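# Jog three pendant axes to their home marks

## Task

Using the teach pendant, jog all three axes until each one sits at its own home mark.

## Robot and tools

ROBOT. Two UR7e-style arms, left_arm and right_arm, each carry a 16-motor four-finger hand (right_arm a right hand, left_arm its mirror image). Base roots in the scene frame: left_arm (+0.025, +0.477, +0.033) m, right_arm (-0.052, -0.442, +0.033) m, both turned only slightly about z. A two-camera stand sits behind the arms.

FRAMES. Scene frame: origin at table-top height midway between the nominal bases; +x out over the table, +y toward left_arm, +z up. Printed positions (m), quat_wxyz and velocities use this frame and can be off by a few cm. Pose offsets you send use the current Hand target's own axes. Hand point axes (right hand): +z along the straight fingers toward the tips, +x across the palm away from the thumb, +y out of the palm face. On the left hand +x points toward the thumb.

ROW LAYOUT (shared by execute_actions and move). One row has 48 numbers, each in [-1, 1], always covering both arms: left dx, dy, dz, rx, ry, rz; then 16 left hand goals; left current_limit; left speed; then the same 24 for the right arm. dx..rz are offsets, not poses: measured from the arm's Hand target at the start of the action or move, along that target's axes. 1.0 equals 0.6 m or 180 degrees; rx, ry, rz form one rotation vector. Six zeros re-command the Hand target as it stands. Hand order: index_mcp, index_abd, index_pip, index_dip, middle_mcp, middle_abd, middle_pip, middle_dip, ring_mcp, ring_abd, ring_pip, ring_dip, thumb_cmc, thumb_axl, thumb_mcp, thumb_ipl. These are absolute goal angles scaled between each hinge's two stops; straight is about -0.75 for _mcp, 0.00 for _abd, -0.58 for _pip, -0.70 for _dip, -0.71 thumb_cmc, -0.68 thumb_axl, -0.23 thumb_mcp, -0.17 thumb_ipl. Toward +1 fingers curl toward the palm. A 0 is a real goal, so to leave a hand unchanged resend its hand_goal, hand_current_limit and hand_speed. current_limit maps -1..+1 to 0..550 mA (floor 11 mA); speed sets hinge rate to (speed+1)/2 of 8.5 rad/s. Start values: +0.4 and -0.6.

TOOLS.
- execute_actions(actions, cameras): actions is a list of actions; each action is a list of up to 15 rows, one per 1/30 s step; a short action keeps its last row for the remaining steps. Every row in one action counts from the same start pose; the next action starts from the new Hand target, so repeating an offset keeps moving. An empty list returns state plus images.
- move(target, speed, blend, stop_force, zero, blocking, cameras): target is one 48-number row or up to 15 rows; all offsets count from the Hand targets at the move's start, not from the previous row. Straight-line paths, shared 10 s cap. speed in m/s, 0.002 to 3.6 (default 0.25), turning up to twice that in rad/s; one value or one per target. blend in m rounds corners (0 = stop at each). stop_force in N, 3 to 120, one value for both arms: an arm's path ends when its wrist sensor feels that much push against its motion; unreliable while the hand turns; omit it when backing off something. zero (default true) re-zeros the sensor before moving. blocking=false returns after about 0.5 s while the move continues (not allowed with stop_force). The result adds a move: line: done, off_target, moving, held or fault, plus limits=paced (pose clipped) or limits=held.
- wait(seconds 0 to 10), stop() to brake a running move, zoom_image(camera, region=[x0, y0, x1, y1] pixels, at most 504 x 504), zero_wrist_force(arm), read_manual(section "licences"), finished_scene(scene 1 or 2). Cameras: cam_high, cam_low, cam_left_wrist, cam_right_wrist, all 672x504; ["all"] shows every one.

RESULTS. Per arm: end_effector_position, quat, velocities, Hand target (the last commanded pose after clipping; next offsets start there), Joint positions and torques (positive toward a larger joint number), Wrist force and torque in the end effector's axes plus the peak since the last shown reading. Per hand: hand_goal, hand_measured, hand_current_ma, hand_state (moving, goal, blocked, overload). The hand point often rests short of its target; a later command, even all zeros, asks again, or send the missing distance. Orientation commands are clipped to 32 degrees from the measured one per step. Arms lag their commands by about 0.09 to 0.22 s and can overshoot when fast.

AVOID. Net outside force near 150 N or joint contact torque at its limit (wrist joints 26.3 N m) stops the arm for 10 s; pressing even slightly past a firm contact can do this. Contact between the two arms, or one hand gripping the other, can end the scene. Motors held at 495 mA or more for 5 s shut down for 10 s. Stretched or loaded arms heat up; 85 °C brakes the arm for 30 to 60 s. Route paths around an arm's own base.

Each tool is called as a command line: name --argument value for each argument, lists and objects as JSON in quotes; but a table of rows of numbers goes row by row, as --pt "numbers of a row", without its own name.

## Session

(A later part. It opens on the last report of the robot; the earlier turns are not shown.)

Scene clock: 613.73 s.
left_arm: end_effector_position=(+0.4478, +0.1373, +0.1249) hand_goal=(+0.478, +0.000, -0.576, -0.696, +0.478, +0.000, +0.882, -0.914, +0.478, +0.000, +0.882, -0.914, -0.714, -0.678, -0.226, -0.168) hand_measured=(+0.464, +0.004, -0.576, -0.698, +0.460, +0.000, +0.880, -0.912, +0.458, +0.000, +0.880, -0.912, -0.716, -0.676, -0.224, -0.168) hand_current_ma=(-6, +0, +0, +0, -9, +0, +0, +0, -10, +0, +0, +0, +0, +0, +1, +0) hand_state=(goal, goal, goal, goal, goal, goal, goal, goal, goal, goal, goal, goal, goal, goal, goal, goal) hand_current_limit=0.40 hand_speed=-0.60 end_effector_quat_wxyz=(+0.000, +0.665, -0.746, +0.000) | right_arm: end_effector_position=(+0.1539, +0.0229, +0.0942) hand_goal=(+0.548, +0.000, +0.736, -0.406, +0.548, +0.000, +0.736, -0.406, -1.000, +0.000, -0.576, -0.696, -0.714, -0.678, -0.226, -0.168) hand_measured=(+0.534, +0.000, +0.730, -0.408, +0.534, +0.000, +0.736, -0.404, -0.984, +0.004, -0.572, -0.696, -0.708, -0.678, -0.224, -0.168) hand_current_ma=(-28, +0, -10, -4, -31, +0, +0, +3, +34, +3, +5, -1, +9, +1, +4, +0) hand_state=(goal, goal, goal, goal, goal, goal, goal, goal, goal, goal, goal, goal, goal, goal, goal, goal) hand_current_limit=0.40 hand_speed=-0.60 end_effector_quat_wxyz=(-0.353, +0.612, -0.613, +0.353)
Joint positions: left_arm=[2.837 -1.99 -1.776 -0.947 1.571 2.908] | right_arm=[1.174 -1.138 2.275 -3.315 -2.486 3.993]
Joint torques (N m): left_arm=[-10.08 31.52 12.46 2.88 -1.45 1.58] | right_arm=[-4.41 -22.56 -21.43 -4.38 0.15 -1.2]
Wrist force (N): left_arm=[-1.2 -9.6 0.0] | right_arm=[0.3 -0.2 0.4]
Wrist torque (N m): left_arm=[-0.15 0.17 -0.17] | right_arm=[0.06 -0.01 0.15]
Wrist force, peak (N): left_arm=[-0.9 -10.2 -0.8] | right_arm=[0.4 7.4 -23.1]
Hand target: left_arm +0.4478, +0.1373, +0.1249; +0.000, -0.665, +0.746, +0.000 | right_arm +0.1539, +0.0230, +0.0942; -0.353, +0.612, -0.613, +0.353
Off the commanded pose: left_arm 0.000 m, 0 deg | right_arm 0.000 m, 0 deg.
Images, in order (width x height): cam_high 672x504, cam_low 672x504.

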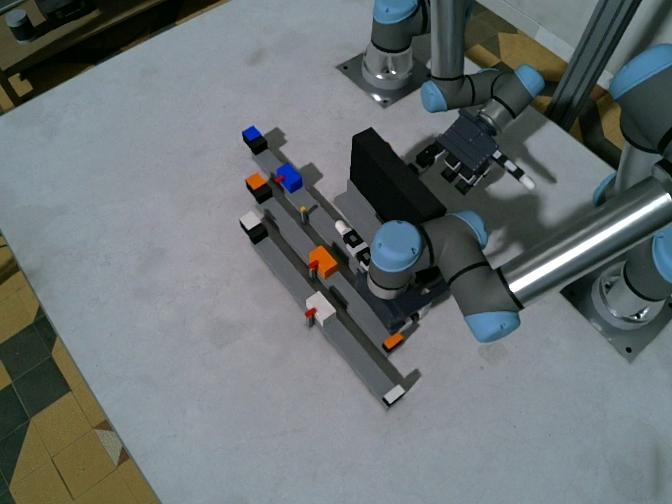

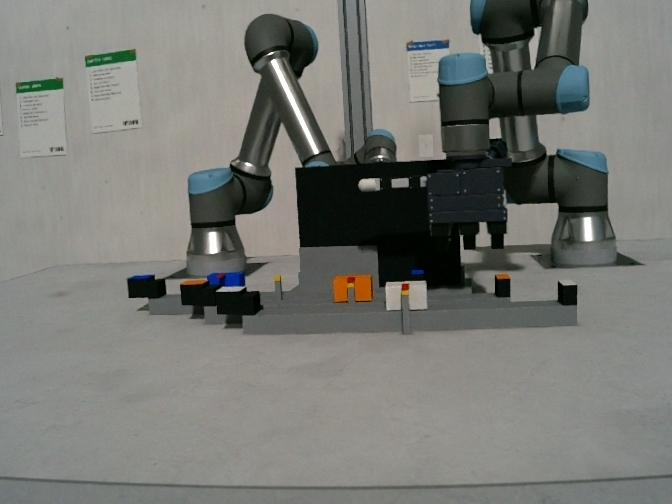

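move --target '[0,0,0,0,0,0,0.479,0,-0.576,-0.696,0.479,0,0.883,-0.913,0.479,0,0.883,-0.913,-0.714,-0.678,-0.226,-0.168,0.4,-0.6,-0.0677,0.0663,0.0342,0,0,0,0.548,0,0.737,-0.406,0.548,0,0.737,-0.406,-1,0,-0.576,-0.696,-0.714,-0.678,-0.226,-0.168,0.4,-0.6]' --speed 0.1 --cameras '["cam_right_wrist"]'

move --target '[0,0,0,0,0,0,0.479,0,-0.576,-0.696,0.479,0,0.883,-0.913,0.479,0,0.883,-0.913,-0.714,-0.678,-0.226,-0.168,0.4,-0.6,0.0031,-0.0133,0.0229,0,0,0,0.548,0,0.737,-0.406,0.548,0,0.737,-0.406,-1,0,-0.576,-0.696,-0.714,-0.678,-0.226,-0.168,0.4,-0.6]' --speed 0.015 --stop_force 6

move --target '[0,0,0,0,0,0,0.479,0,-0.576,-0.696,0.479,0,0.883,-0.913,0.479,0,0.883,-0.913,-0.714,-0.678,-0.226,-0.168,0.4,-0.6,-0.0024,0.0099,-0.0172,0,0,0,0.548,0,0.737,-0.406,0.548,0,0.737,-0.406,-1,0,-0.576,-0.696,-0.714,-0.678,-0.226,-0.168,0.4,-0.6]' --speed 0.06 --cameras '["cam_right_wrist"]'

move --target '[0,0,0,0,0,0,0.479,0,-0.576,-0.696,0.479,0,0.883,-0.913,0.479,0,0.883,-0.913,-0.714,-0.678,-0.226,-0.168,0.4,-0.6,0.0677,-0.0663,-0.0342,0,0,0,0.548,0,0.737,-0.406,0.548,0,0.737,-0.406,-1,0,-0.576,-0.696,-0.714,-0.678,-0.226,-0.168,0.4,-0.6]' --speed 0.1 --cameras '["cam_right_wrist"]'

Scene clock: 620.77 s.
left_arm: end_effector_position=(+0.4478, +0.1373, +0.1249) hand_goal=(+0.478, +0.000, -0.576, -0.696, +0.478, +0.000, +0.882, -0.914, +0.478, +0.000, +0.882, -0.914, -0.714, -0.678, -0.226, -0.168) hand_measured=(+0.464, +0.004, -0.576, -0.698, +0.460, +0.000, +0.880, -0.912, +0.458, +0.000, +0.880, -0.912, -0.716, -0.676, -0.224, -0.168) hand_current_ma=(-6, +0, +0, +0, -9, +0, +0, +0, -10, +0, +0, +0, +0, +0, +1, +0) hand_state=(goal, goal, goal, goal, goal, goal, goal, goal, goal, goal, goal, goal, goal, goal, goal, goal) hand_current_limit=0.40 hand_speed=-0.60 end_effector_quat_wxyz=(+0.000, +0.665, -0.746, +0.000) | right_arm: end_effector_position=(+0.1517, +0.0636, +0.0495) hand_goal=(+0.548, +0.000, +0.736, -0.406, +0.548, +0.000, +0.736, -0.406, -1.000, +0.000, -0.576, -0.696, -0.714, -0.678, -0.226, -0.168) hand_measured=(+0.534, +0.000, +0.730, -0.408, +0.534, +0.000, +0.736, -0.404, -0.984, +0.002, -0.572, -0.696, -0.708, -0.678, -0.224, -0.168) hand_current_ma=(-28, +0, -10, -4, -30, +0, +0, +3, +34, +3, +5, -1, +9, +1, +4, +0) hand_state=(goal, goal, goal, goal, goal, goal, goal, goal, goal, goal, goal, goal, goal, goal, goal, goal) hand_current_limit=0.40 hand_speed=-0.60 end_effector_quat_wxyz=(-0.353, +0.612, -0.613, +0.353)
Joint positions: left_arm=[2.837 -1.99 -1.776 -0.947 1.571 2.908] | right_arm=[1.213 -0.98 2.17 -3.324 -2.508 4.048]
Joint torques (N m): left_arm=[-9.71 31.94 10.35 2.97 -1.37 1.76] | right_arm=[-9.52 -35.12 -1.65 -0.62 0.16 -2.23]
Wrist force (N): left_arm=[-1.3 -9.6 -0.2] | right_arm=[0.4 -0.3 0.3]
Wrist torque (N m): left_arm=[-0.18 0.19 -0.19] | right_arm=[0.05 -0.06 0.15]
Wrist force, peak (N): left_arm=[-1.1 -10.1 -0.1] | right_arm=[1.2 -0.9 0.0]
Hand target: left_arm +0.4478, +0.1373, +0.1249; +0.000, -0.665, +0.746, +0.000 | right_arm +0.1518, +0.0636, +0.0495; -0.353, +0.612, -0.613, +0.353
Off the commanded pose: left_arm 0.000 m, 0 deg | right_arm 0.000 m, 0 deg.
move: done
camera_calibration:
cam_right_wrist: T_world_to_cam=[[-0.317837, 0.768216, -0.55572, 0.0624815], [-0.405945, 0.419419, 0.811971, -0.0578221], [0.856848, 0.483666, 0.178547, -0.047535], [0, 0, 0, 1]] pos_world=[0.0371166, -0.000756544, 0.0901593]
Images, in order (width x height): cam_right_wrist 672x504.

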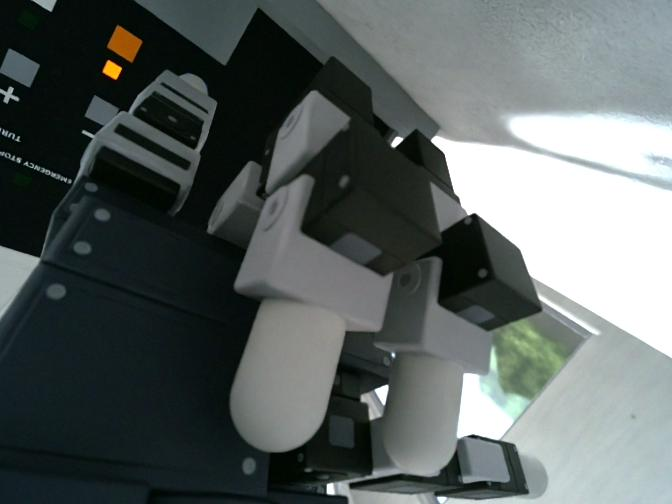

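Scene clock: 622.63 s.
left_arm: end_effector_position=(+0.4478, +0.1373, +0.1249) hand_goal=(+0.478, +0.000, -0.576, -0.696, +0.478, +0.000, +0.882, -0.914, +0.478, +0.000, +0.882, -0.914, -0.714, -0.678, -0.226, -0.168) hand_measured=(+0.464, +0.004, -0.576, -0.698, +0.460, +0.000, +0.880, -0.912, +0.458, +0.000, +0.880, -0.912, -0.716, -0.676, -0.224, -0.168) hand_current_ma=(-6, +0, +0, +0, -9, +0, +0, +0, -10, +0, +0, +0, +0, +0, +1, +0) hand_state=(goal, goal, goal, goal, goal, goal, goal, goal, goal, goal, goal, goal, goal, goal, goal, goal) hand_current_limit=0.40 hand_speed=-0.60 end_effector_quat_wxyz=(+0.000, +0.665, -0.746, +0.000) | right_arm: end_effector_position=(+0.1633, +0.0622, +0.0495) hand_goal=(+0.548, +0.000, +0.736, -0.406, +0.548, +0.000, +0.736, -0.406, -1.000, +0.000, -0.576, -0.696, -0.714, -0.678, -0.226, -0.168) hand_measured=(+0.534, +0.000, +0.730, -0.408, +0.534, +0.000, +0.736, -0.404, -0.984, +0.002, -0.572, -0.696, -0.708, -0.678, -0.224, -0.168) hand_current_ma=(-28, +0, -10, -4, -30, +0, +0, +3, +34, +3, +5, -1, +9, +1, +4, +0) hand_state=(goal, goal, goal, goal, goal, goal, goal, goal, goal, goal, goal, goal, goal, goal, goal, goal) hand_current_limit=0.40 hand_speed=-0.60 end_effector_quat_wxyz=(-0.353, +0.612, -0.613, +0.353)
Joint positions: left_arm=[2.837 -1.99 -1.776 -0.947 1.571 2.908] | right_arm=[1.189 -0.973 2.166 -3.354 -2.495 4.014]
Joint torques (N m): left_arm=[-8.7 31.22 12.42 2.81 -1.46 1.78] | right_arm=[6.36 -47.45 0.56 -2.23 -2.51 -0.76]
Wrist force (N): left_arm=[-1.4 -9.5 0.4] | right_arm=[0.1 2.8 -7.2]
Wrist torque (N m): left_arm=[-0.14 0.17 -0.18] | right_arm=[0.72 0.47 0.23]
Wrist force, peak (N): left_arm=[-1.2 -10.1 -0.7] | right_arm=[0.3 6.5 -21.2]
Hand target: left_arm +0.4478, +0.1373, +0.1249; +0.000, -0.665, +0.746, +0.000 | right_arm +0.1632, +0.0622, +0.0495; -0.353, +0.612, -0.613, +0.353 (not the last commanded pose)
Off the commanded pose: left_arm 0.000 m, 0 deg | right_arm 0.004 m, 0 deg.
move: contact (right_arm)

Scene clock: 623.37 s.
left_arm: end_effector_position=(+0.4478, +0.1373, +0.1249) hand_goal=(+0.478, +0.000, -0.576, -0.696, +0.478, +0.000, +0.882, -0.914, +0.478, +0.000, +0.882, -0.914, -0.714, -0.678, -0.226, -0.168) hand_measured=(+0.464, +0.004, -0.576, -0.698, +0.460, +0.000, +0.880, -0.912, +0.458, +0.000, +0.880, -0.912, -0.716, -0.676, -0.224, -0.168) hand_current_ma=(-6, +0, +0, +0, -9, +0, +0, +0, -10, +0, +0, +0, +0, +0, +1, +0) hand_state=(goal, goal, goal, goal, goal, goal, goal, goal, goal, goal, goal, goal, goal, goal, goal, goal) hand_current_limit=0.40 hand_speed=-0.60 end_effector_quat_wxyz=(+0.000, +0.665, -0.746, +0.000) | right_arm: end_effector_position=(+0.1512, +0.0637, +0.0495) hand_goal=(+0.548, +0.000, +0.736, -0.406, +0.548, +0.000, +0.736, -0.406, -1.000, +0.000, -0.576, -0.696, -0.714, -0.678, -0.226, -0.168) hand_measured=(+0.534, +0.000, +0.730, -0.408, +0.534, +0.000, +0.736, -0.404, -0.984, +0.002, -0.572, -0.696, -0.708, -0.678, -0.224, -0.168) hand_current_ma=(-28, +0, -10, -4, -30, +0, +0, +3, +34, +3, +5, -1, +9, +1, +4, +0) hand_state=(goal, goal, goal, goal, goal, goal, goal, goal, goal, goal, goal, goal, goal, goal, goal, goal) hand_current_limit=0.40 hand_speed=-0.60 end_effector_quat_wxyz=(-0.353, +0.612, -0.613, +0.353) end_effector_velocity=(+0.001, -0.001, +0.000) end_effector_angular_velocity=(-0.003, -0.001, +0.001)
Joint positions: left_arm=[2.837 -1.99 -1.776 -0.947 1.571 2.908] | right_arm=[1.214 -0.981 2.17 -3.322 -2.508 4.049]
Joint velocities: left_arm=[within noise] | right_arm=[-0.003 0.001 0.002 -0.006 0.001 -0.007]
Joint torques (N m): left_arm=[-8.25 32.36 12.66 2.87 -1.26 1.68] | right_arm=[-8.99 -36.08 -5.89 -4.87 -0.07 -2.22]
Wrist force (N): left_arm=[-1.1 -9.5 -0.3] | right_arm=[0.3 -0.5 0.6]
Wrist torque (N m): left_arm=[-0.14 0.17 -0.18] | right_arm=[0.00 -0.06 0.10]
Wrist force, peak (N): left_arm=[-1.3 -10.1 -0.8] | right_arm=[0.4 2.4 -7.4]
Hand target: left_arm +0.4478, +0.1373, +0.1249; +0.000, -0.665, +0.746, +0.000 | right_arm +0.1513, +0.0637, +0.0495; -0.353, +0.612, -0.613, +0.353
Off the commanded pose: left_arm 0.000 m, 0 deg | right_arm 0.000 m, 0 deg.
move: done
camera_calibration:
cam_right_wrist: T_world_to_cam=[[-0.317795, 0.768125, -0.55587, 0.0623342], [-0.405827, 0.419653, 0.811909, -0.0580238], [0.85692, 0.483607, 0.178362, -0.0470929], [0, 0, 0, 1]] pos_world=[0.0366167, -0.000756096, 0.0901593]
Images, in order (width x height): cam_right_wrist 672x504.

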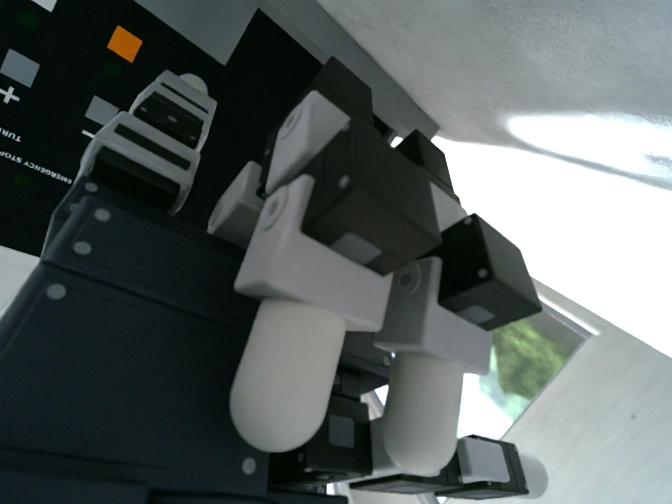

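Scene clock: 624.40 s.
left_arm: end_effector_position=(+0.4478, +0.1373, +0.1249) hand_goal=(+0.478, +0.000, -0.576, -0.696, +0.478, +0.000, +0.882, -0.914, +0.478, +0.000, +0.882, -0.914, -0.714, -0.678, -0.226, -0.168) hand_measured=(+0.464, +0.004, -0.576, -0.698, +0.460, +0.000, +0.880, -0.912, +0.458, +0.000, +0.880, -0.912, -0.716, -0.676, -0.224, -0.168) hand_current_ma=(-6, +0, +0, +0, -9, +0, +0, +0, -10, +0, +0, +0, +0, +0, +1, +0) hand_state=(goal, goal, goal, goal, goal, goal, goal, goal, goal, goal, goal, goal, goal, goal, goal, goal) hand_current_limit=0.40 hand_speed=-0.60 end_effector_quat_wxyz=(+0.000, +0.665, -0.746, +0.000) | right_arm: end_effector_position=(+0.1535, +0.0230, +0.0941) hand_goal=(+0.548, +0.000, +0.736, -0.406, +0.548, +0.000, +0.736, -0.406, -1.000, +0.000, -0.576, -0.696, -0.714, -0.678, -0.226, -0.168) hand_measured=(+0.534, +0.000, +0.730, -0.408, +0.534, +0.000, +0.736, -0.404, -0.984, +0.002, -0.572, -0.696, -0.708, -0.678, -0.224, -0.168) hand_current_ma=(-28, +0, -10, -4, -30, +0, +0, +3, +34, +3, +5, -1, +9, +1, +4, +0) hand_state=(goal, goal, goal, goal, goal, goal, goal, goal, goal, goal, goal, goal, goal, goal, goal, goal) hand_current_limit=0.40 hand_speed=-0.60 end_effector_quat_wxyz=(-0.353, +0.612, -0.613, +0.353)
Joint positions: left_arm=[2.837 -1.99 -1.776 -0.947 1.571 2.908] | right_arm=[1.175 -1.139 2.275 -3.313 -2.486 3.994]
Joint torques (N m): left_arm=[-8.98 31.71 11.9 2.99 -1.25 1.82] | right_arm=[7.88 -37.51 -21.16 -4.87 -2.63 2.32]
Wrist force (N): left_arm=[-1.6 -9.5 0.6] | right_arm=[0.4 -0.3 0.5]
Wrist torque (N m): left_arm=[-0.16 0.19 -0.19] | right_arm=[0.03 -0.02 0.07]
Wrist force, peak (N): left_arm=[-1.5 -9.9 0.4] | right_arm=[1.1 -0.8 -0.3]
Hand target: left_arm +0.4478, +0.1373, +0.1249; +0.000, -0.665, +0.746, +0.000 | right_arm +0.1535, +0.0231, +0.0942; -0.353, +0.612, -0.613, +0.353
Off the commanded pose: left_arm 0.000 m, 0 deg | right_arm 0.000 m, 0 deg.
move: done
camera_calibration:
cam_right_wrist: T_world_to_cam=[[-0.317874, 0.768022, -0.555967, 0.119054], [-0.405612, 0.41986, 0.811909, -0.0762633], [0.856992, 0.483592, 0.178057, -0.0373474], [0, 0, 0, 1]] pos_world=[0.0389173, -0.0413556, 0.134759]
Images, in order (width x height): cam_right_wrist 672x504.

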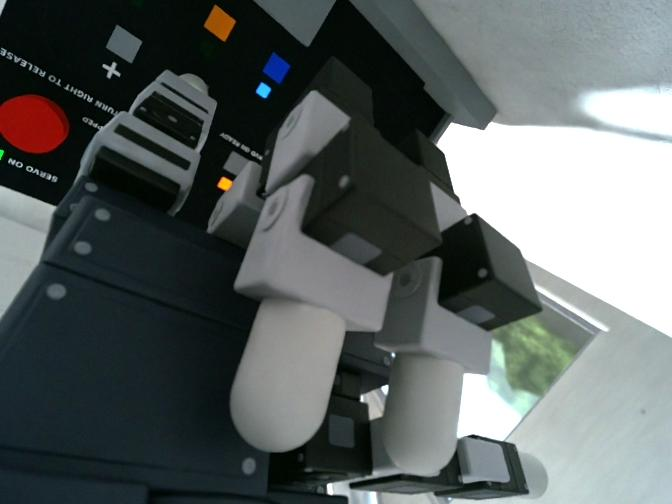

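move --target '[0,0,0,0,0,0,0.479,0,-0.576,-0.696,0.479,0,0.883,-0.913,0.479,0,0.883,-0.913,-0.714,-0.678,-0.226,-0.168,0.4,-0.6,0.0018,-0.0075,0.0129,0,0,0,0.548,0,0.737,-0.406,0.548,0,0.737,-0.406,-1,0,-0.576,-0.696,-0.714,-0.678,-0.226,-0.168,0.4,-0.6]' --speed 0.015 --stop_force 6

wait --seconds 2 --cameras '["cam_low"]'

wait --seconds 10 --cameras '["cam_low"]'

move --target '[0,0,0,0,0,0,0.479,0,-0.576,-0.696,0.479,0,0.883,-0.913,0.479,0,0.883,-0.913,-0.714,-0.678,-0.226,-0.168,0.4,-0.6,-0.001,0.0042,-0.0072,0,0,0,0.548,0,0.737,-0.406,0.548,0,0.737,-0.406,-1,0,-0.576,-0.696,-0.714,-0.678,-0.226,-0.168,0.4,-0.6]' --speed 0.05 --cameras '["cam_low","cam_high"]'

zoom_image --camera "cam_low" --region '[200, 240, 320, 340]'

zoom_image --camera "cam_high" --region '[250, 150, 370, 250]'

Scene clock: 630.43 s.
left_arm: end_effector_position=(+0.4478, +0.1373, +0.1249) hand_goal=(+0.478, +0.000, -0.576, -0.696, +0.478, +0.000, +0.882, -0.914, +0.478, +0.000, +0.882, -0.914, -0.714, -0.678, -0.226, -0.168) hand_measured=(+0.464, +0.004, -0.576, -0.698, +0.460, +0.000, +0.880, -0.912, +0.458, +0.000, +0.880, -0.912, -0.716, -0.676, -0.224, -0.168) hand_current_ma=(-6, +0, +0, +0, -9, +0, +0, +0, -10, +0, +0, +0, +0, +0, +1, +0) hand_state=(goal, goal, goal, goal, goal, goal, goal, goal, goal, goal, goal, goal, goal, goal, goal, goal) hand_current_limit=0.40 hand_speed=-0.60 end_effector_quat_wxyz=(+0.000, +0.665, -0.746, +0.000) | right_arm: end_effector_position=(+0.1588, +0.0224, +0.0942) hand_goal=(+0.548, +0.000, +0.736, -0.406, +0.548, +0.000, +0.736, -0.406, -1.000, +0.000, -0.576, -0.696, -0.714, -0.678, -0.226, -0.168) hand_measured=(+0.534, +0.000, +0.730, -0.408, +0.534, +0.000, +0.736, -0.404, -0.984, +0.002, -0.572, -0.696, -0.708, -0.678, -0.224, -0.168) hand_current_ma=(-28, +0, -10, -4, -30, +0, +0, +3, +34, +3, +5, -1, +9, +1, +4, +0) hand_state=(goal, goal, goal, goal, goal, goal, goal, goal, goal, goal, goal, goal, goal, goal, goal, goal) hand_current_limit=0.40 hand_speed=-0.60 end_effector_quat_wxyz=(-0.353, +0.612, -0.613, +0.353)
Joint positions: left_arm=[2.837 -1.99 -1.776 -0.947 1.571 2.908] | right_arm=[1.163 -1.135 2.273 -3.328 -2.479 3.978]
Joint torques (N m): left_arm=[-8.47 32.12 12.54 2.82 -1.28 1.78] | right_arm=[5.37 -41.64 -1.3 -3.17 -1.92 -1.64]
Wrist force (N): left_arm=[-1.0 -10.0 0.1] | right_arm=[0.2 2.0 -6.0]
Wrist torque (N m): left_arm=[-0.22 0.14 -0.15] | right_arm=[0.62 0.42 0.19]
Wrist force, peak (N): left_arm=[-1.1 -10.3 -0.5] | right_arm=[0.3 6.4 -19.3]
Hand target: left_arm +0.4478, +0.1373, +0.1249; +0.000, -0.665, +0.746, +0.000 | right_arm +0.1588, +0.0224, +0.0942; -0.353, +0.612, -0.613, +0.353 (not the last commanded pose)
Off the commanded pose: left_arm 0.000 m, 0 deg | right_arm 0.004 m, 0 deg.
move: contact (right_arm)

Scene clock: 632.43 s.
left_arm: end_effector_position=(+0.4478, +0.1373, +0.1249) hand_goal=(+0.478, +0.000, -0.576, -0.696, +0.478, +0.000, +0.882, -0.914, +0.478, +0.000, +0.882, -0.914, -0.714, -0.678, -0.226, -0.168) hand_measured=(+0.464, +0.004, -0.576, -0.698, +0.460, +0.000, +0.880, -0.912, +0.458, +0.000, +0.880, -0.912, -0.716, -0.676, -0.224, -0.168) hand_current_ma=(-6, +0, +0, +0, -9, +0, +0, +0, -10, +0, +0, +0, +0, +0, +1, +0) hand_state=(goal, goal, goal, goal, goal, goal, goal, goal, goal, goal, goal, goal, goal, goal, goal, goal) hand_current_limit=0.40 hand_speed=-0.60 end_effector_quat_wxyz=(+0.000, +0.665, -0.746, +0.000) | right_arm: end_effector_position=(+0.1588, +0.0224, +0.0942) hand_goal=(+0.548, +0.000, +0.736, -0.406, +0.548, +0.000, +0.736, -0.406, -1.000, +0.000, -0.576, -0.696, -0.714, -0.678, -0.226, -0.168) hand_measured=(+0.534, +0.000, +0.730, -0.408, +0.534, +0.000, +0.736, -0.404, -0.984, +0.002, -0.572, -0.696, -0.708, -0.678, -0.224, -0.168) hand_current_ma=(-28, +0, -10, -4, -30, +0, +0, +3, +34, +3, +5, -1, +9, +1, +4, +0) hand_state=(goal, goal, goal, goal, goal, goal, goal, goal, goal, goal, goal, goal, goal, goal, goal, goal) hand_current_limit=0.40 hand_speed=-0.60 end_effector_quat_wxyz=(-0.353, +0.612, -0.613, +0.353)
Joint positions: left_arm=[2.837 -1.99 -1.776 -0.947 1.571 2.908] | right_arm=[1.163 -1.135 2.273 -3.328 -2.479 3.978]
Joint torques (N m): left_arm=[-8.72 33.3 12.09 2.91 -1.18 1.71] | right_arm=[7.39 -41.04 -0.32 -4.52 -0.67 -2.11]
Wrist force (N): left_arm=[-1.4 -9.5 0.7] | right_arm=[0.2 2.4 -5.7]
Wrist torque (N m): left_arm=[-0.15 0.17 -0.18] | right_arm=[0.60 0.40 0.20]
Wrist force, peak (N): left_arm=[-0.9 -10.3 -0.6] | right_arm=[0.4 1.4 -6.5]
Hand target: left_arm +0.4478, +0.1373, +0.1249; +0.000, -0.665, +0.746, +0.000 | right_arm +0.1588, +0.0224, +0.0942; -0.353, +0.612, -0.613, +0.353 (not the last commanded pose)
Off the commanded pose: left_arm 0.000 m, 0 deg | right_arm 0.004 m, 0 deg.
wait: 2.00 s; at rest by 0.17 s
Images, in order (width x height): cam_low 672x504.

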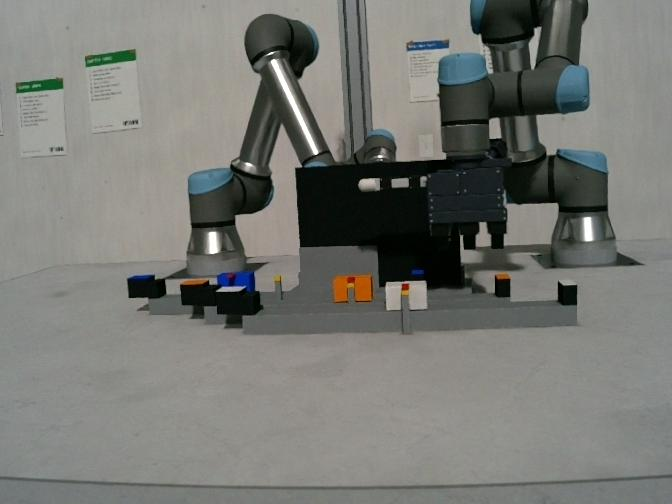

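Scene clock: 642.43 s.
left_arm: end_effector_position=(+0.4478, +0.1373, +0.1249) hand_goal=(+0.478, +0.000, -0.576, -0.696, +0.478, +0.000, +0.882, -0.914, +0.478, +0.000, +0.882, -0.914, -0.714, -0.678, -0.226, -0.168) hand_measured=(+0.464, +0.004, -0.576, -0.698, +0.460, +0.000, +0.880, -0.912, +0.458, +0.000, +0.880, -0.912, -0.716, -0.676, -0.224, -0.168) hand_current_ma=(-6, +0, +0, +0, -9, +0, +0, +0, -10, +0, +0, +0, +0, +0, +1, +0) hand_state=(goal, goal, goal, goal, goal, goal, goal, goal, goal, goal, goal, goal, goal, goal, goal, goal) hand_current_limit=0.40 hand_speed=-0.60 end_effector_quat_wxyz=(+0.000, +0.665, -0.746, +0.000) | right_arm: end_effector_position=(+0.1588, +0.0224, +0.0942) hand_goal=(+0.548, +0.000, +0.736, -0.406, +0.548, +0.000, +0.736, -0.406, -1.000, +0.000, -0.576, -0.696, -0.714, -0.678, -0.226, -0.168) hand_measured=(+0.534, +0.000, +0.730, -0.408, +0.534, +0.000, +0.736, -0.404, -0.984, +0.002, -0.572, -0.696, -0.708, -0.678, -0.224, -0.168) hand_current_ma=(-28, +0, -10, -4, -30, +0, +0, +3, +34, +3, +5, -1, +9, +1, +4, +0) hand_state=(goal, goal, goal, goal, goal, goal, goal, goal, goal, goal, goal, goal, goal, goal, goal, goal) hand_current_limit=0.40 hand_speed=-0.60 end_effector_quat_wxyz=(-0.353, +0.612, -0.613, +0.353)
Joint positions: left_arm=[2.837 -1.99 -1.776 -0.947 1.571 2.908] | right_arm=[1.163 -1.135 2.273 -3.328 -2.479 3.978]
Joint torques (N m): left_arm=[-8.07 33.82 11.63 2.79 -1.19 1.75] | right_arm=[5.77 -41.44 -0.56 -4.35 -0.23 -2.31]
Wrist force (N): left_arm=[-1.1 -10.0 -0.4] | right_arm=[0.2 1.9 -6.2]
Wrist torque (N m): left_arm=[-0.20 0.17 -0.16] | right_arm=[0.66 0.44 0.19]
Wrist force, peak (N): left_arm=[-1.6 -10.2 0.5] | right_arm=[0.4 1.3 -6.7]
Hand target: left_arm +0.4478, +0.1373, +0.1249; +0.000, -0.665, +0.746, +0.000 | right_arm +0.1588, +0.0224, +0.0942; -0.353, +0.612, -0.613, +0.353 (not the last commanded pose)
Off the commanded pose: left_arm 0.000 m, 0 deg | right_arm 0.004 m, 0 deg.
wait: 10.00 s; at rest by 0.17 s
Images, in order (width x height): cam_low 672x504.

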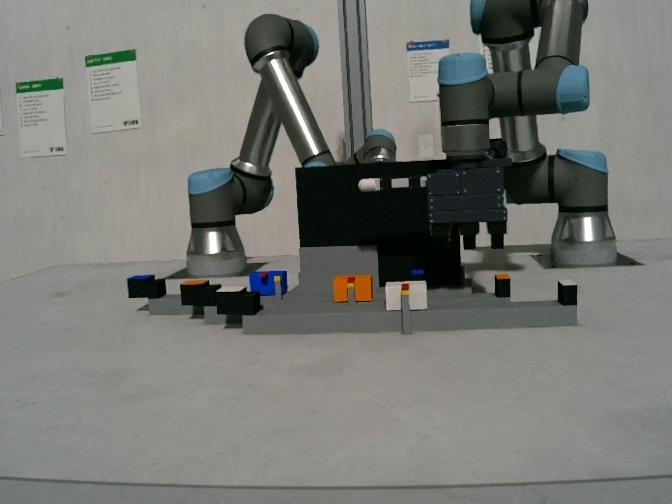

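Scene clock: 643.13 s.
left_arm: end_effector_position=(+0.4478, +0.1373, +0.1249) hand_goal=(+0.478, +0.000, -0.576, -0.696, +0.478, +0.000, +0.882, -0.914, +0.478, +0.000, +0.882, -0.914, -0.714, -0.678, -0.226, -0.168) hand_measured=(+0.464, +0.004, -0.576, -0.698, +0.460, +0.000, +0.880, -0.912, +0.458, +0.000, +0.880, -0.912, -0.716, -0.676, -0.224, -0.168) hand_current_ma=(-6, +0, +0, +0, -9, +0, +0, +0, -10, +0, +0, +0, +0, +0, +1, +0) hand_state=(goal, goal, goal, goal, goal, goal, goal, goal, goal, goal, goal, goal, goal, goal, goal, goal) hand_current_limit=0.40 hand_speed=-0.60 end_effector_quat_wxyz=(+0.000, +0.665, -0.746, +0.000) | right_arm: end_effector_position=(+0.1537, +0.0230, +0.0942) hand_goal=(+0.548, +0.000, +0.736, -0.406, +0.548, +0.000, +0.736, -0.406, -1.000, +0.000, -0.576, -0.696, -0.714, -0.678, -0.226, -0.168) hand_measured=(+0.534, +0.000, +0.730, -0.408, +0.534, +0.000, +0.736, -0.404, -0.984, +0.002, -0.572, -0.696, -0.708, -0.678, -0.224, -0.168) hand_current_ma=(-28, +0, -10, -4, -30, +0, +0, +3, +34, +3, +5, -1, +9, +1, +4, +0) hand_state=(goal, goal, goal, goal, goal, goal, goal, goal, goal, goal, goal, goal, goal, goal, goal, goal) hand_current_limit=0.40 hand_speed=-0.60 end_effector_quat_wxyz=(-0.353, +0.612, -0.613, +0.353)
Joint positions: left_arm=[2.837 -1.99 -1.776 -0.947 1.571 2.908] | right_arm=[1.174 -1.139 2.275 -3.314 -2.486 3.993]
Joint torques (N m): left_arm=[-8 34.66 12.4 2.9 -1.44 1.83] | right_arm=[-5.64 -36.77 -2.46 -3.47 -0.87 -1.15]
Wrist force (N): left_arm=[-0.9 -9.5 0.2] | right_arm=[0.4 0.0 0.1]
Wrist torque (N m): left_arm=[-0.14 0.12 -0.14] | right_arm=[0.11 -0.01 0.08]
Wrist force, peak (N): left_arm=[-1.6 -9.8 0.7] | right_arm=[0.0 2.5 -5.8]
Hand target: left_arm +0.4478, +0.1373, +0.1249; +0.000, -0.665, +0.746, +0.000 | right_arm +0.1538, +0.0230, +0.0942; -0.353, +0.612, -0.613, +0.353
Off the commanded pose: left_arm 0.000 m, 0 deg | right_arm 0.000 m, 0 deg.
move: done
Images, in order (width x height): cam_high 672x504, cam_low 672x504.

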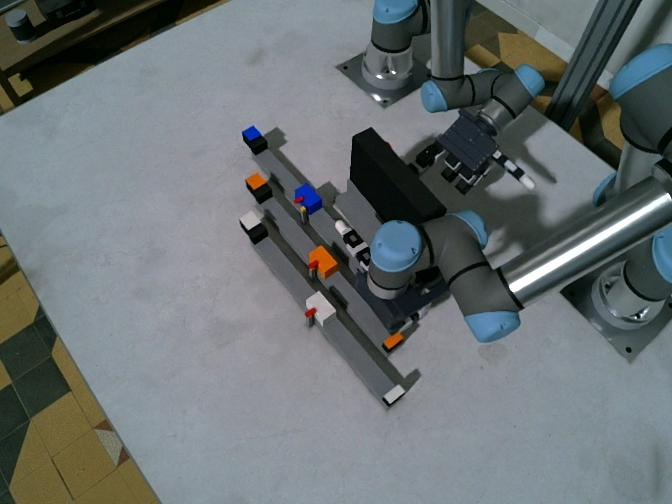

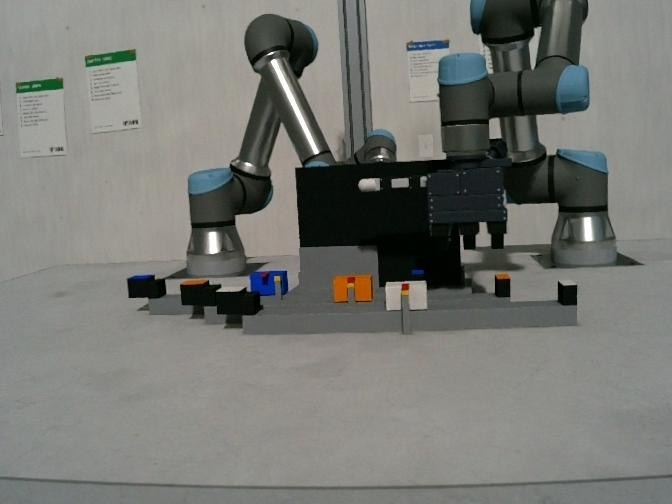

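Scaled by 4.200 from the camera's 672x504 image, which has a finer 960x720 frame.

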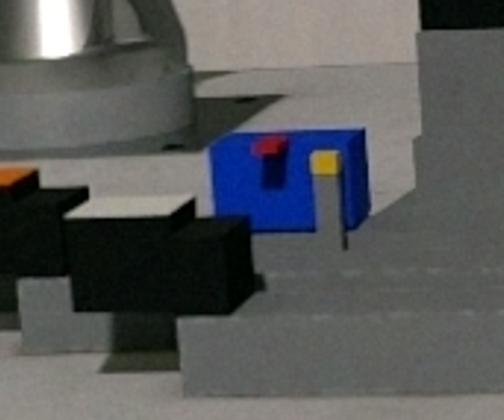

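Scaled by 4.200 from the camera's 672x504 image, which has a finer 960x720 frame.

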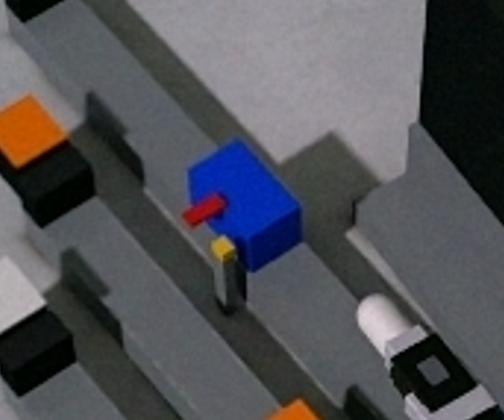

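move --target '[0,0,0,0,0,0,0.479,0,-0.576,-0.696,0.479,0,0.883,-0.913,0.479,0,0.883,-0.913,-0.714,-0.678,-0.226,-0.168,0.4,-0.6,0.0018,-0.0075,0.0129,0,0,0,0.548,0,0.737,-0.406,0.548,0,0.737,-0.406,-1,0,-0.576,-0.696,-0.714,-0.678,-0.226,-0.168,0.4,-0.6]' --speed 0.015 --stop_force 6

wait --seconds 2.5

move --target '[0,0,0,0,0,0,0.479,0,-0.576,-0.696,0.479,0,0.883,-0.913,0.479,0,0.883,-0.913,-0.714,-0.678,-0.226,-0.168,0.4,-0.6,-0.001,0.0042,-0.0072,0,0,0,0.548,0,0.737,-0.406,0.548,0,0.737,-0.406,-1,0,-0.576,-0.696,-0.714,-0.678,-0.226,-0.168,0.4,-0.6]' --speed 0.05 --cameras '["cam_low","cam_high"]'

zoom_image --camera "cam_low" --region '[200, 240, 320, 340]'

zoom_image --camera "cam_high" --region '[250, 150, 370, 250]'

Scene clock: 651.37 s.
left_arm: end_effector_position=(+0.4478, +0.1373, +0.1249) hand_goal=(+0.478, +0.000, -0.576, -0.696, +0.478, +0.000, +0.882, -0.914, +0.478, +0.000, +0.882, -0.914, -0.714, -0.678, -0.226, -0.168) hand_measured=(+0.464, +0.004, -0.576, -0.698, +0.460, +0.000, +0.880, -0.912, +0.458, +0.000, +0.880, -0.912, -0.716, -0.676, -0.224, -0.168) hand_current_ma=(-6, +0, +0, +0, -9, +0, +0, +0, -10, +0, +0, +0, +0, +0, +1, +0) hand_state=(goal, goal, goal, goal, goal, goal, goal, goal, goal, goal, goal, goal, goal, goal, goal, goal) hand_current_limit=0.40 hand_speed=-0.60 end_effector_quat_wxyz=(+0.000, +0.665, -0.746, +0.000) | right_arm: end_effector_position=(+0.1588, +0.0224, +0.0942) hand_goal=(+0.548, +0.000, +0.736, -0.406, +0.548, +0.000, +0.736, -0.406, -1.000, +0.000, -0.576, -0.696, -0.714, -0.678, -0.226, -0.168) hand_measured=(+0.534, +0.000, +0.730, -0.408, +0.534, +0.000, +0.736, -0.404, -0.984, +0.002, -0.572, -0.696, -0.708, -0.678, -0.224, -0.168) hand_current_ma=(-28, +0, -10, -4, -30, +0, +0, +3, +34, +3, +5, -1, +9, +1, +4, +0) hand_state=(goal, goal, goal, goal, goal, goal, goal, goal, goal, goal, goal, goal, goal, goal, goal, goal) hand_current_limit=0.40 hand_speed=-0.60 end_effector_quat_wxyz=(-0.353, +0.612, -0.613, +0.353)
Joint positions: left_arm=[2.837 -1.99 -1.776 -0.947 1.571 2.908] | right_arm=[1.163 -1.135 2.273 -3.328 -2.479 3.978]
Joint torques (N m): left_arm=[-7.48 34.21 11.83 2.72 -1.17 1.85] | right_arm=[5.24 -42.54 -0.26 -3.05 -2.05 -1.46]
Wrist force (N): left_arm=[-1.4 -9.4 0.7] | right_arm=[0.0 2.7 -5.2]
Wrist torque (N m): left_arm=[-0.13 0.17 -0.18] | right_arm=[0.58 0.38 0.19]
Wrist force, peak (N): left_arm=[-1.1 -10.1 -0.6] | right_arm=[-0.2 7.2 -17.7]
Hand target: left_arm +0.4478, +0.1373, +0.1249; +0.000, -0.665, +0.746, +0.000 | right_arm +0.1588, +0.0224, +0.0942; -0.353, +0.612, -0.613, +0.353 (not the last commanded pose)
Off the commanded pose: left_arm 0.000 m, 0 deg | right_arm 0.004 m, 0 deg.
move: contact (right_arm)

Scene clock: 653.87 s.
left_arm: end_effector_position=(+0.4478, +0.1373, +0.1249) hand_goal=(+0.478, +0.000, -0.576, -0.696, +0.478, +0.000, +0.882, -0.914, +0.478, +0.000, +0.882, -0.914, -0.714, -0.678, -0.226, -0.168) hand_measured=(+0.464, +0.004, -0.576, -0.698, +0.460, +0.000, +0.880, -0.912, +0.458, +0.000, +0.880, -0.912, -0.716, -0.676, -0.224, -0.168) hand_current_ma=(-6, +0, +0, +0, -9, +0, +0, +0, -10, +0, +0, +0, +0, +0, +1, +0) hand_state=(goal, goal, goal, goal, goal, goal, goal, goal, goal, goal, goal, goal, goal, goal, goal, goal) hand_current_limit=0.40 hand_speed=-0.60 end_effector_quat_wxyz=(+0.000, +0.665, -0.746, +0.000) | right_arm: end_effector_position=(+0.1588, +0.0224, +0.0942) hand_goal=(+0.548, +0.000, +0.736, -0.406, +0.548, +0.000, +0.736, -0.406, -1.000, +0.000, -0.576, -0.696, -0.714, -0.678, -0.226, -0.168) hand_measured=(+0.534, +0.000, +0.730, -0.408, +0.534, +0.000, +0.736, -0.404, -0.984, +0.002, -0.572, -0.696, -0.708, -0.678, -0.224, -0.168) hand_current_ma=(-28, +0, -10, -4, -30, +0, +0, +3, +34, +3, +5, -1, +9, +1, +4, +0) hand_state=(goal, goal, goal, goal, goal, goal, goal, goal, goal, goal, goal, goal, goal, goal, goal, goal) hand_current_limit=0.40 hand_speed=-0.60 end_effector_quat_wxyz=(-0.353, +0.612, -0.613, +0.353)
Joint positions: left_arm=[2.837 -1.99 -1.776 -0.947 1.571 2.908] | right_arm=[1.163 -1.135 2.273 -3.328 -2.479 3.978]
Joint torques (N m): left_arm=[-8.79 35.11 11.91 2.87 -1.12 1.66] | right_arm=[5.71 -42.24 -1.22 -4.54 -0.45 -2.34]
Wrist force (N): left_arm=[-1.2 -9.6 0.5] | right_arm=[0.2 2.4 -5.3]
Wrist torque (N m): left_arm=[-0.15 0.15 -0.16] | right_arm=[0.58 0.37 0.20]
Wrist force, peak (N): left_arm=[-1.3 -10.2 -0.5] | right_arm=[0.6 1.2 -6.1]
Hand target: left_arm +0.4478, +0.1373, +0.1249; +0.000, -0.665, +0.746, +0.000 | right_arm +0.1588, +0.0224, +0.0942; -0.353, +0.612, -0.613, +0.353 (not the last commanded pose)
Off the commanded pose: left_arm 0.000 m, 0 deg | right_arm 0.004 m, 0 deg.
wait: 2.50 s; at rest by 0.17 s

Scene clock: 654.57 s.
left_arm: end_effector_position=(+0.4478, +0.1373, +0.1249) hand_goal=(+0.478, +0.000, -0.576, -0.696, +0.478, +0.000, +0.882, -0.914, +0.478, +0.000, +0.882, -0.914, -0.714, -0.678, -0.226, -0.168) hand_measured=(+0.464, +0.004, -0.576, -0.698, +0.460, +0.000, +0.880, -0.912, +0.458, +0.000, +0.880, -0.912, -0.716, -0.676, -0.224, -0.168) hand_current_ma=(-6, +0, +0, +0, -9, +0, +0, +0, -10, +0, +0, +0, +0, +0, +1, +0) hand_state=(goal, goal, goal, goal, goal, goal, goal, goal, goal, goal, goal, goal, goal, goal, goal, goal) hand_current_limit=0.40 hand_speed=-0.60 end_effector_quat_wxyz=(+0.000, +0.665, -0.746, +0.000) | right_arm: end_effector_position=(+0.1537, +0.0230, +0.0942) hand_goal=(+0.548, +0.000, +0.736, -0.406, +0.548, +0.000, +0.736, -0.406, -1.000, +0.000, -0.576, -0.696, -0.714, -0.678, -0.226, -0.168) hand_measured=(+0.534, +0.000, +0.730, -0.408, +0.534, +0.000, +0.736, -0.404, -0.984, +0.002, -0.572, -0.696, -0.708, -0.678, -0.224, -0.168) hand_current_ma=(-28, +0, -10, -4, -30, +0, +0, +3, +34, +3, +5, -1, +9, +1, +4, +0) hand_state=(goal, goal, goal, goal, goal, goal, goal, goal, goal, goal, goal, goal, goal, goal, goal, goal) hand_current_limit=0.40 hand_speed=-0.60 end_effector_quat_wxyz=(-0.353, +0.612, -0.613, +0.353)
Joint positions: left_arm=[2.837 -1.99 -1.776 -0.947 1.571 2.908] | right_arm=[1.174 -1.139 2.275 -3.314 -2.486 3.994]
Joint torques (N m): left_arm=[-7.9 35.08 11.02 2.84 -1.06 1.66] | right_arm=[-5.44 -37.84 -2.2 -3.65 -1.12 -1.07]
Wrist force (N): left_arm=[-1.2 -9.8 -0.9] | right_arm=[0.2 0.1 0.2]
Wrist torque (N m): left_arm=[-0.14 0.19 -0.19] | right_arm=[0.11 0.01 0.07]
Wrist force, peak (N): left_arm=[-0.9 -10.1 -0.7] | right_arm=[0.2 1.0 -5.8]
Hand target: left_arm +0.4478, +0.1373, +0.1249; +0.000, -0.665, +0.746, +0.000 | right_arm +0.1538, +0.0230, +0.0942; -0.353, +0.612, -0.613, +0.353
Off the commanded pose: left_arm 0.000 m, 0 deg | right_arm 0.000 m, 0 deg.
move: done
Images, in order (width x height): cam_high 672x504, cam_low 672x504.

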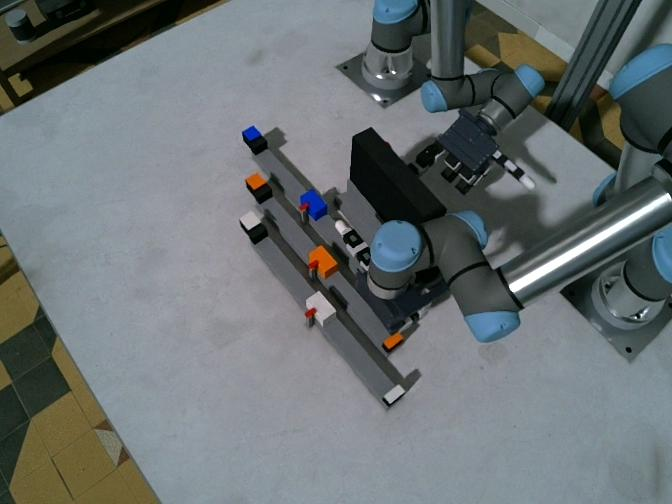

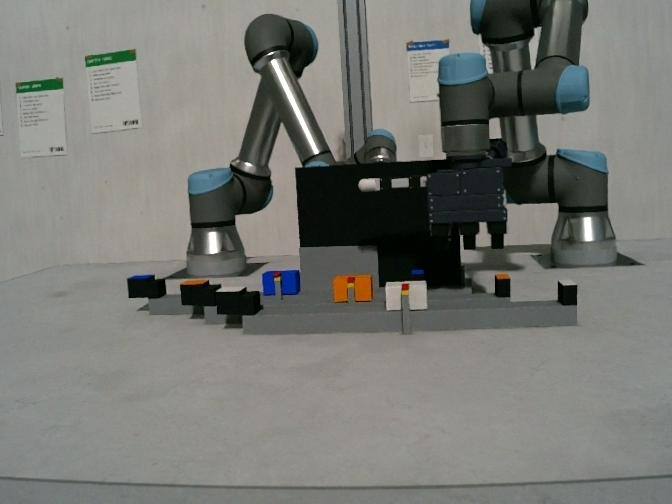

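Scaled by 4.200 from the camera's 672x504 image, which has a finer 960x720 frame.

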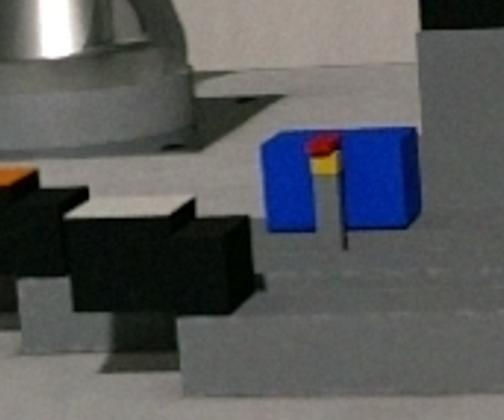

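Scaled by 4.200 from the camera's 672x504 image, which has a finer 960x720 frame.

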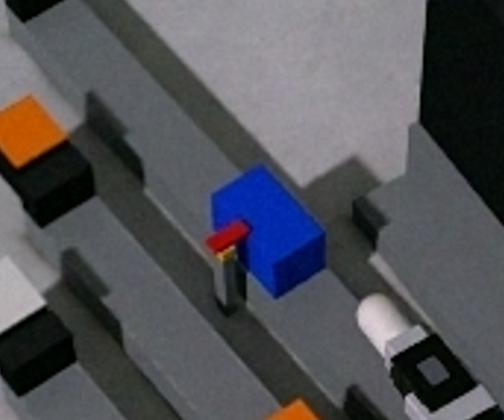

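execute_actions --actions '[[[0,0,0,0,0,0,0.479,0,-0.576,-0.696,0.479,0,0.883,-0.913,0.479,0,0.883,-0.913,-0.714,-0.678,-0.226,-0.168,0.4,-0.6,0.0004,-0.0015,0.0027,0,0,0,0.548,0,0.737,-0.406,0.548,0,0.737,-0.406,-1,0,-0.576,-0.696,-0.714,-0.678,-0.226,-0.168,0.4,-0.6],[0,0,0,0,0,0,0.479,0,-0.576,-0.696,0.479,0,0.883,-0.913,0.479,0,0.883,-0.913,-0.714,-0.678,-0.226,-0.168,0.4,-0.6,0.0007,-0.003,0.0054,0,0,0,0.548,0,0.737,-0.406,0.548,0,0.737,-0.406,-1,0,-0.576,-0.696,-0.714,-0.678,-0.226,-0.168,0.4,-0.6],[0,0,0,0,0,0,0.479,0,-0.576,-0.696,0.479,0,0.883,-0.913,0.479,0,0.883,-0.913,-0.714,-0.678,-0.226,-0.168,0.4,-0.6,0.001,-0.0043,0.0074,0,0,0,0.548,0,0.737,-0.406,0.548,0,0.737,-0.406,-1,0,-0.576,-0.696,-0.714,-0.678,-0.226,-0.168,0.4,-0.6],[0,0,0,0,0,0,0.479,0,-0.576,-0.696,0.479,0,0.883,-0.913,0.479,0,0.883,-0.913,-0.714,-0.678,-0.226,-0.168,0.4,-0.6,0.001,-0.0043,0.0074,0,0,0,0.548,0,0.737,-0.406,0.548,0,0.737,-0.406,-1,0,-0.576,-0.696,-0.714,-0.678,-0.226,-0.168,0.4,-0.6],[0,0,0,0,0,0,0.479,0,-0.576,-0.696,0.479,0,0.883,-0.913,0.479,0,0.883,-0.913,-0.714,-0.678,-0.226,-0.168,0.4,-0.6,0.001,-0.0043,0.0074,0,0,0,0.548,0,0.737,-0.406,0.548,0,0.737,-0.406,-1,0,-0.576,-0.696,-0.714,-0.678,-0.226,-0.168,0.4,-0.6],[0,0,0,0,0,0,0.479,0,-0.576,-0.696,0.479,0,0.883,-0.913,0.479,0,0.883,-0.913,-0.714,-0.678,-0.226,-0.168,0.4,-0.6,0.001,-0.0043,0.0074,0,0,0,0.548,0,0.737,-0.406,0.548,0,0.737,-0.406,-1,0,-0.576,-0.696,-0.714,-0.678,-0.226,-0.168,0.4,-0.6],[0,0,0,0,0,0,0.479,0,-0.576,-0.696,0.479,0,0.883,-0.913,0.479,0,0.883,-0.913,-0.714,-0.678,-0.226,-0.168,0.4,-0.6,0.001,-0.0043,0.0074,0,0,0,0.548,0,0.737,-0.406,0.548,0,0.737,-0.406,-1,0,-0.576,-0.696,-0.714,-0.678,-0.226,-0.168,0.4,-0.6],[0,0,0,0,0,0,0.479,0,-0.576,-0.696,0.479,0,0.883,-0.913,0.479,0,0.883,-0.913,-0.714,-0.678,-0.226,-0.168,0.4,-0.6,0.001,-0.0043,0.0074,0,0,0,0.548,0,0.737,-0.406,0.548,0,0.737,-0.406,-1,0,-0.576,-0.696,-0.714,-0.678,-0.226,-0.168,0.4,-0.6],[0,0,0,0,0,0,0.479,0,-0.576,-0.696,0.479,0,0.883,-0.913,0.479,0,0.883,-0.913,-0.714,-0.678,-0.226,-0.168,0.4,-0.6,0.001,-0.0043,0.0074,0,0,0,0.548,0,0.737,-0.406,0.548,0,0.737,-0.406,-1,0,-0.576,-0.696,-0.714,-0.678,-0.226,-0.168,0.4,-0.6],[0,0,0,0,0,0,0.479,0,-0.576,-0.696,0.479,0,0.883,-0.913,0.479,0,0.883,-0.913,-0.714,-0.678,-0.226,-0.168,0.4,-0.6,0.001,-0.0043,0.0074,0,0,0,0.548,0,0.737,-0.406,0.548,0,0.737,-0.406,-1,0,-0.576,-0.696,-0.714,-0.678,-0.226,-0.168,0.4,-0.6],[0,0,0,0,0,0,0.479,0,-0.576,-0.696,0.479,0,0.883,-0.913,0.479,0,0.883,-0.913,-0.714,-0.678,-0.226,-0.168,0.4,-0.6,0.001,-0.0043,0.0074,0,0,0,0.548,0,0.737,-0.406,0.548,0,0.737,-0.406,-1,0,-0.576,-0.696,-0.714,-0.678,-0.226,-0.168,0.4,-0.6],[0,0,0,0,0,0,0.479,0,-0.576,-0.696,0.479,0,0.883,-0.913,0.479,0,0.883,-0.913,-0.714,-0.678,-0.226,-0.168,0.4,-0.6,0.001,-0.0043,0.0074,0,0,0,0.548,0,0.737,-0.406,0.548,0,0.737,-0.406,-1,0,-0.576,-0.696,-0.714,-0.678,-0.226,-0.168,0.4,-0.6],[0,0,0,0,0,0,0.479,0,-0.576,-0.696,0.479,0,0.883,-0.913,0.479,0,0.883,-0.913,-0.714,-0.678,-0.226,-0.168,0.4,-0.6,0.0,0.0,0.0,0,0,0,0.548,0,0.737,-0.406,0.548,0,0.737,-0.406,-1,0,-0.576,-0.696,-0.714,-0.678,-0.226,-0.168,0.4,-0.6]]]' --cameras '["cam_low", "cam_high"]'

zoom_image --camera "cam_low" --region '[200, 240, 320, 340]'

zoom_image --camera "cam_high" --region '[250, 150, 370, 250]'

zoom_image --camera "cam_low" --region '[320, 240, 440, 340]'

Scene clock: 670.97 s.
left_arm: end_effector_position=(+0.4478, +0.1373, +0.1249) hand_goal=(+0.478, +0.000, -0.576, -0.696, +0.478, +0.000, +0.882, -0.914, +0.478, +0.000, +0.882, -0.914, -0.714, -0.678, -0.226, -0.168) hand_measured=(+0.464, +0.004, -0.576, -0.698, +0.460, +0.000, +0.880, -0.912, +0.458, +0.000, +0.880, -0.912, -0.716, -0.676, -0.224, -0.168) hand_current_ma=(-6, +0, +0, +0, -9, +0, +0, +0, -10, +0, +0, +0, +0, +0, +1, +0) hand_state=(goal, goal, goal, goal, goal, goal, goal, goal, goal, goal, goal, goal, goal, goal, goal, goal) hand_current_limit=0.40 hand_speed=-0.60 end_effector_quat_wxyz=(+0.000, +0.665, -0.746, +0.000) | right_arm: end_effector_position=(+0.1538, +0.0230, +0.0943) hand_goal=(+0.548, +0.000, +0.736, -0.406, +0.548, +0.000, +0.736, -0.406, -1.000, +0.000, -0.576, -0.696, -0.714, -0.678, -0.226, -0.168) hand_measured=(+0.534, +0.000, +0.730, -0.408, +0.534, +0.000, +0.736, -0.404, -0.984, +0.002, -0.572, -0.696, -0.708, -0.678, -0.224, -0.168) hand_current_ma=(-28, +0, -10, -4, -30, +0, +0, +3, +34, +3, +5, -1, +9, +1, +4, +0) hand_state=(goal, goal, goal, goal, goal, goal, goal, goal, goal, goal, goal, goal, goal, goal, goal, goal) hand_current_limit=0.40 hand_speed=-0.60 end_effector_quat_wxyz=(-0.353, +0.612, -0.613, +0.353)
Joint positions: left_arm=[2.837 -1.99 -1.776 -0.947 1.571 2.908] | right_arm=[1.174 -1.138 2.275 -3.315 -2.486 3.993]
Joint torques (N m): left_arm=[-8 35.49 11.76 2.62 -0.98 1.81] | right_arm=[-4.32 -24.81 -9.79 -4.22 0.12 -1.7]
Wrist force (N): left_arm=[-1.3 -9.7 -0.2] | right_arm=[0.3 0.0 0.2]
Wrist torque (N m): left_arm=[-0.15 0.17 -0.17] | right_arm=[0.10 0.00 0.15]
Wrist force, peak (N): left_arm=[-0.9 -10.2 -0.7] | right_arm=[0.4 7.6 -19.5]
Hand target: left_arm +0.4478, +0.1373, +0.1249; +0.000, -0.665, +0.746, +0.000 | right_arm +0.1538, +0.0230, +0.0942; -0.353, +0.612, -0.613, +0.353
Off the commanded pose: left_arm 0.000 m, 0 deg | right_arm 0.000 m, 0 deg.
Images, in order (width x height): cam_high 672x504, cam_low 672x504.

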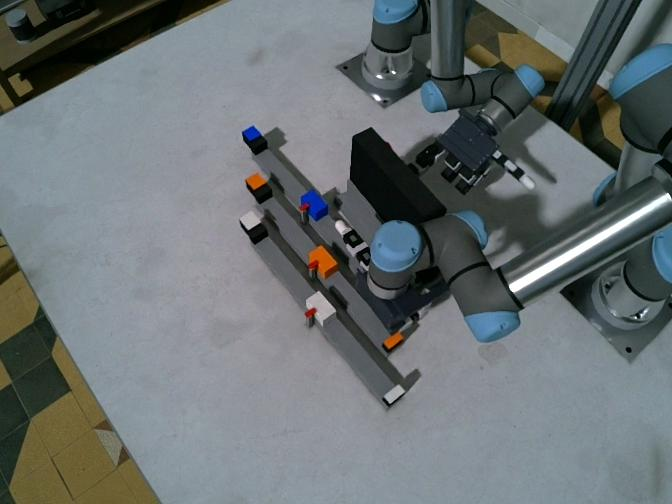

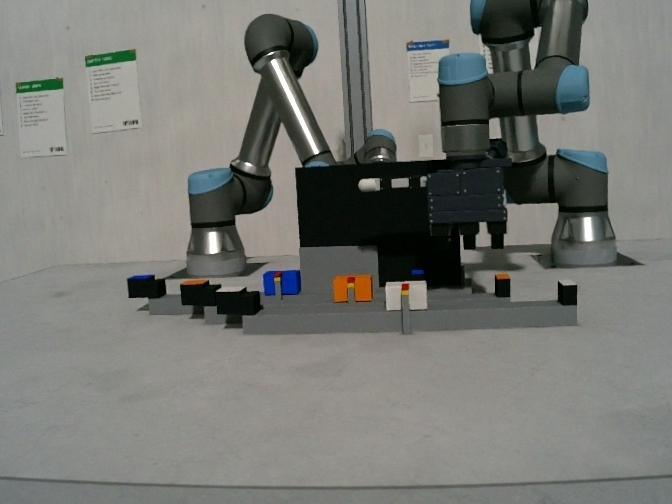

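Scaled by 4.200 from the camera's 672x504 image, which has a finer 960x720 frame.

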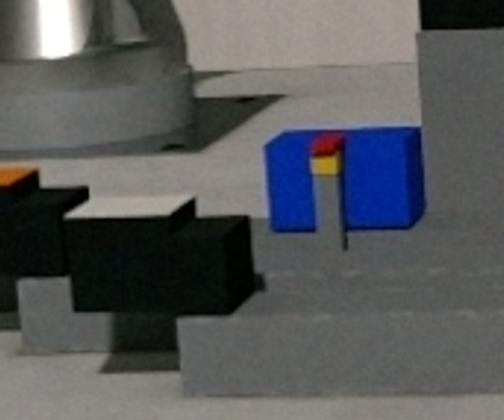

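Scaled by 4.200 from the camera's 672x504 image, which has a finer 960x720 frame.

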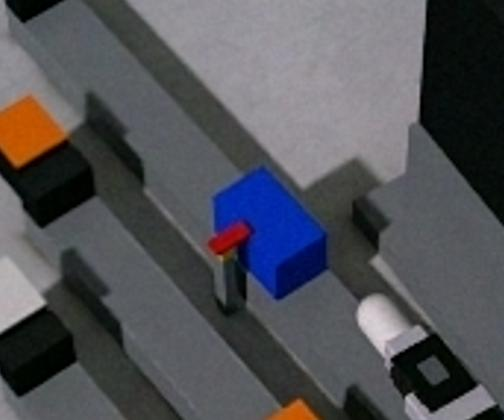

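Scaled by 4.200 from the camera's 672x504 image, which has a finer 960x720 frame.

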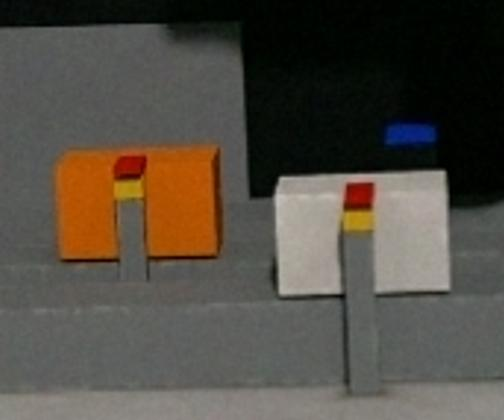

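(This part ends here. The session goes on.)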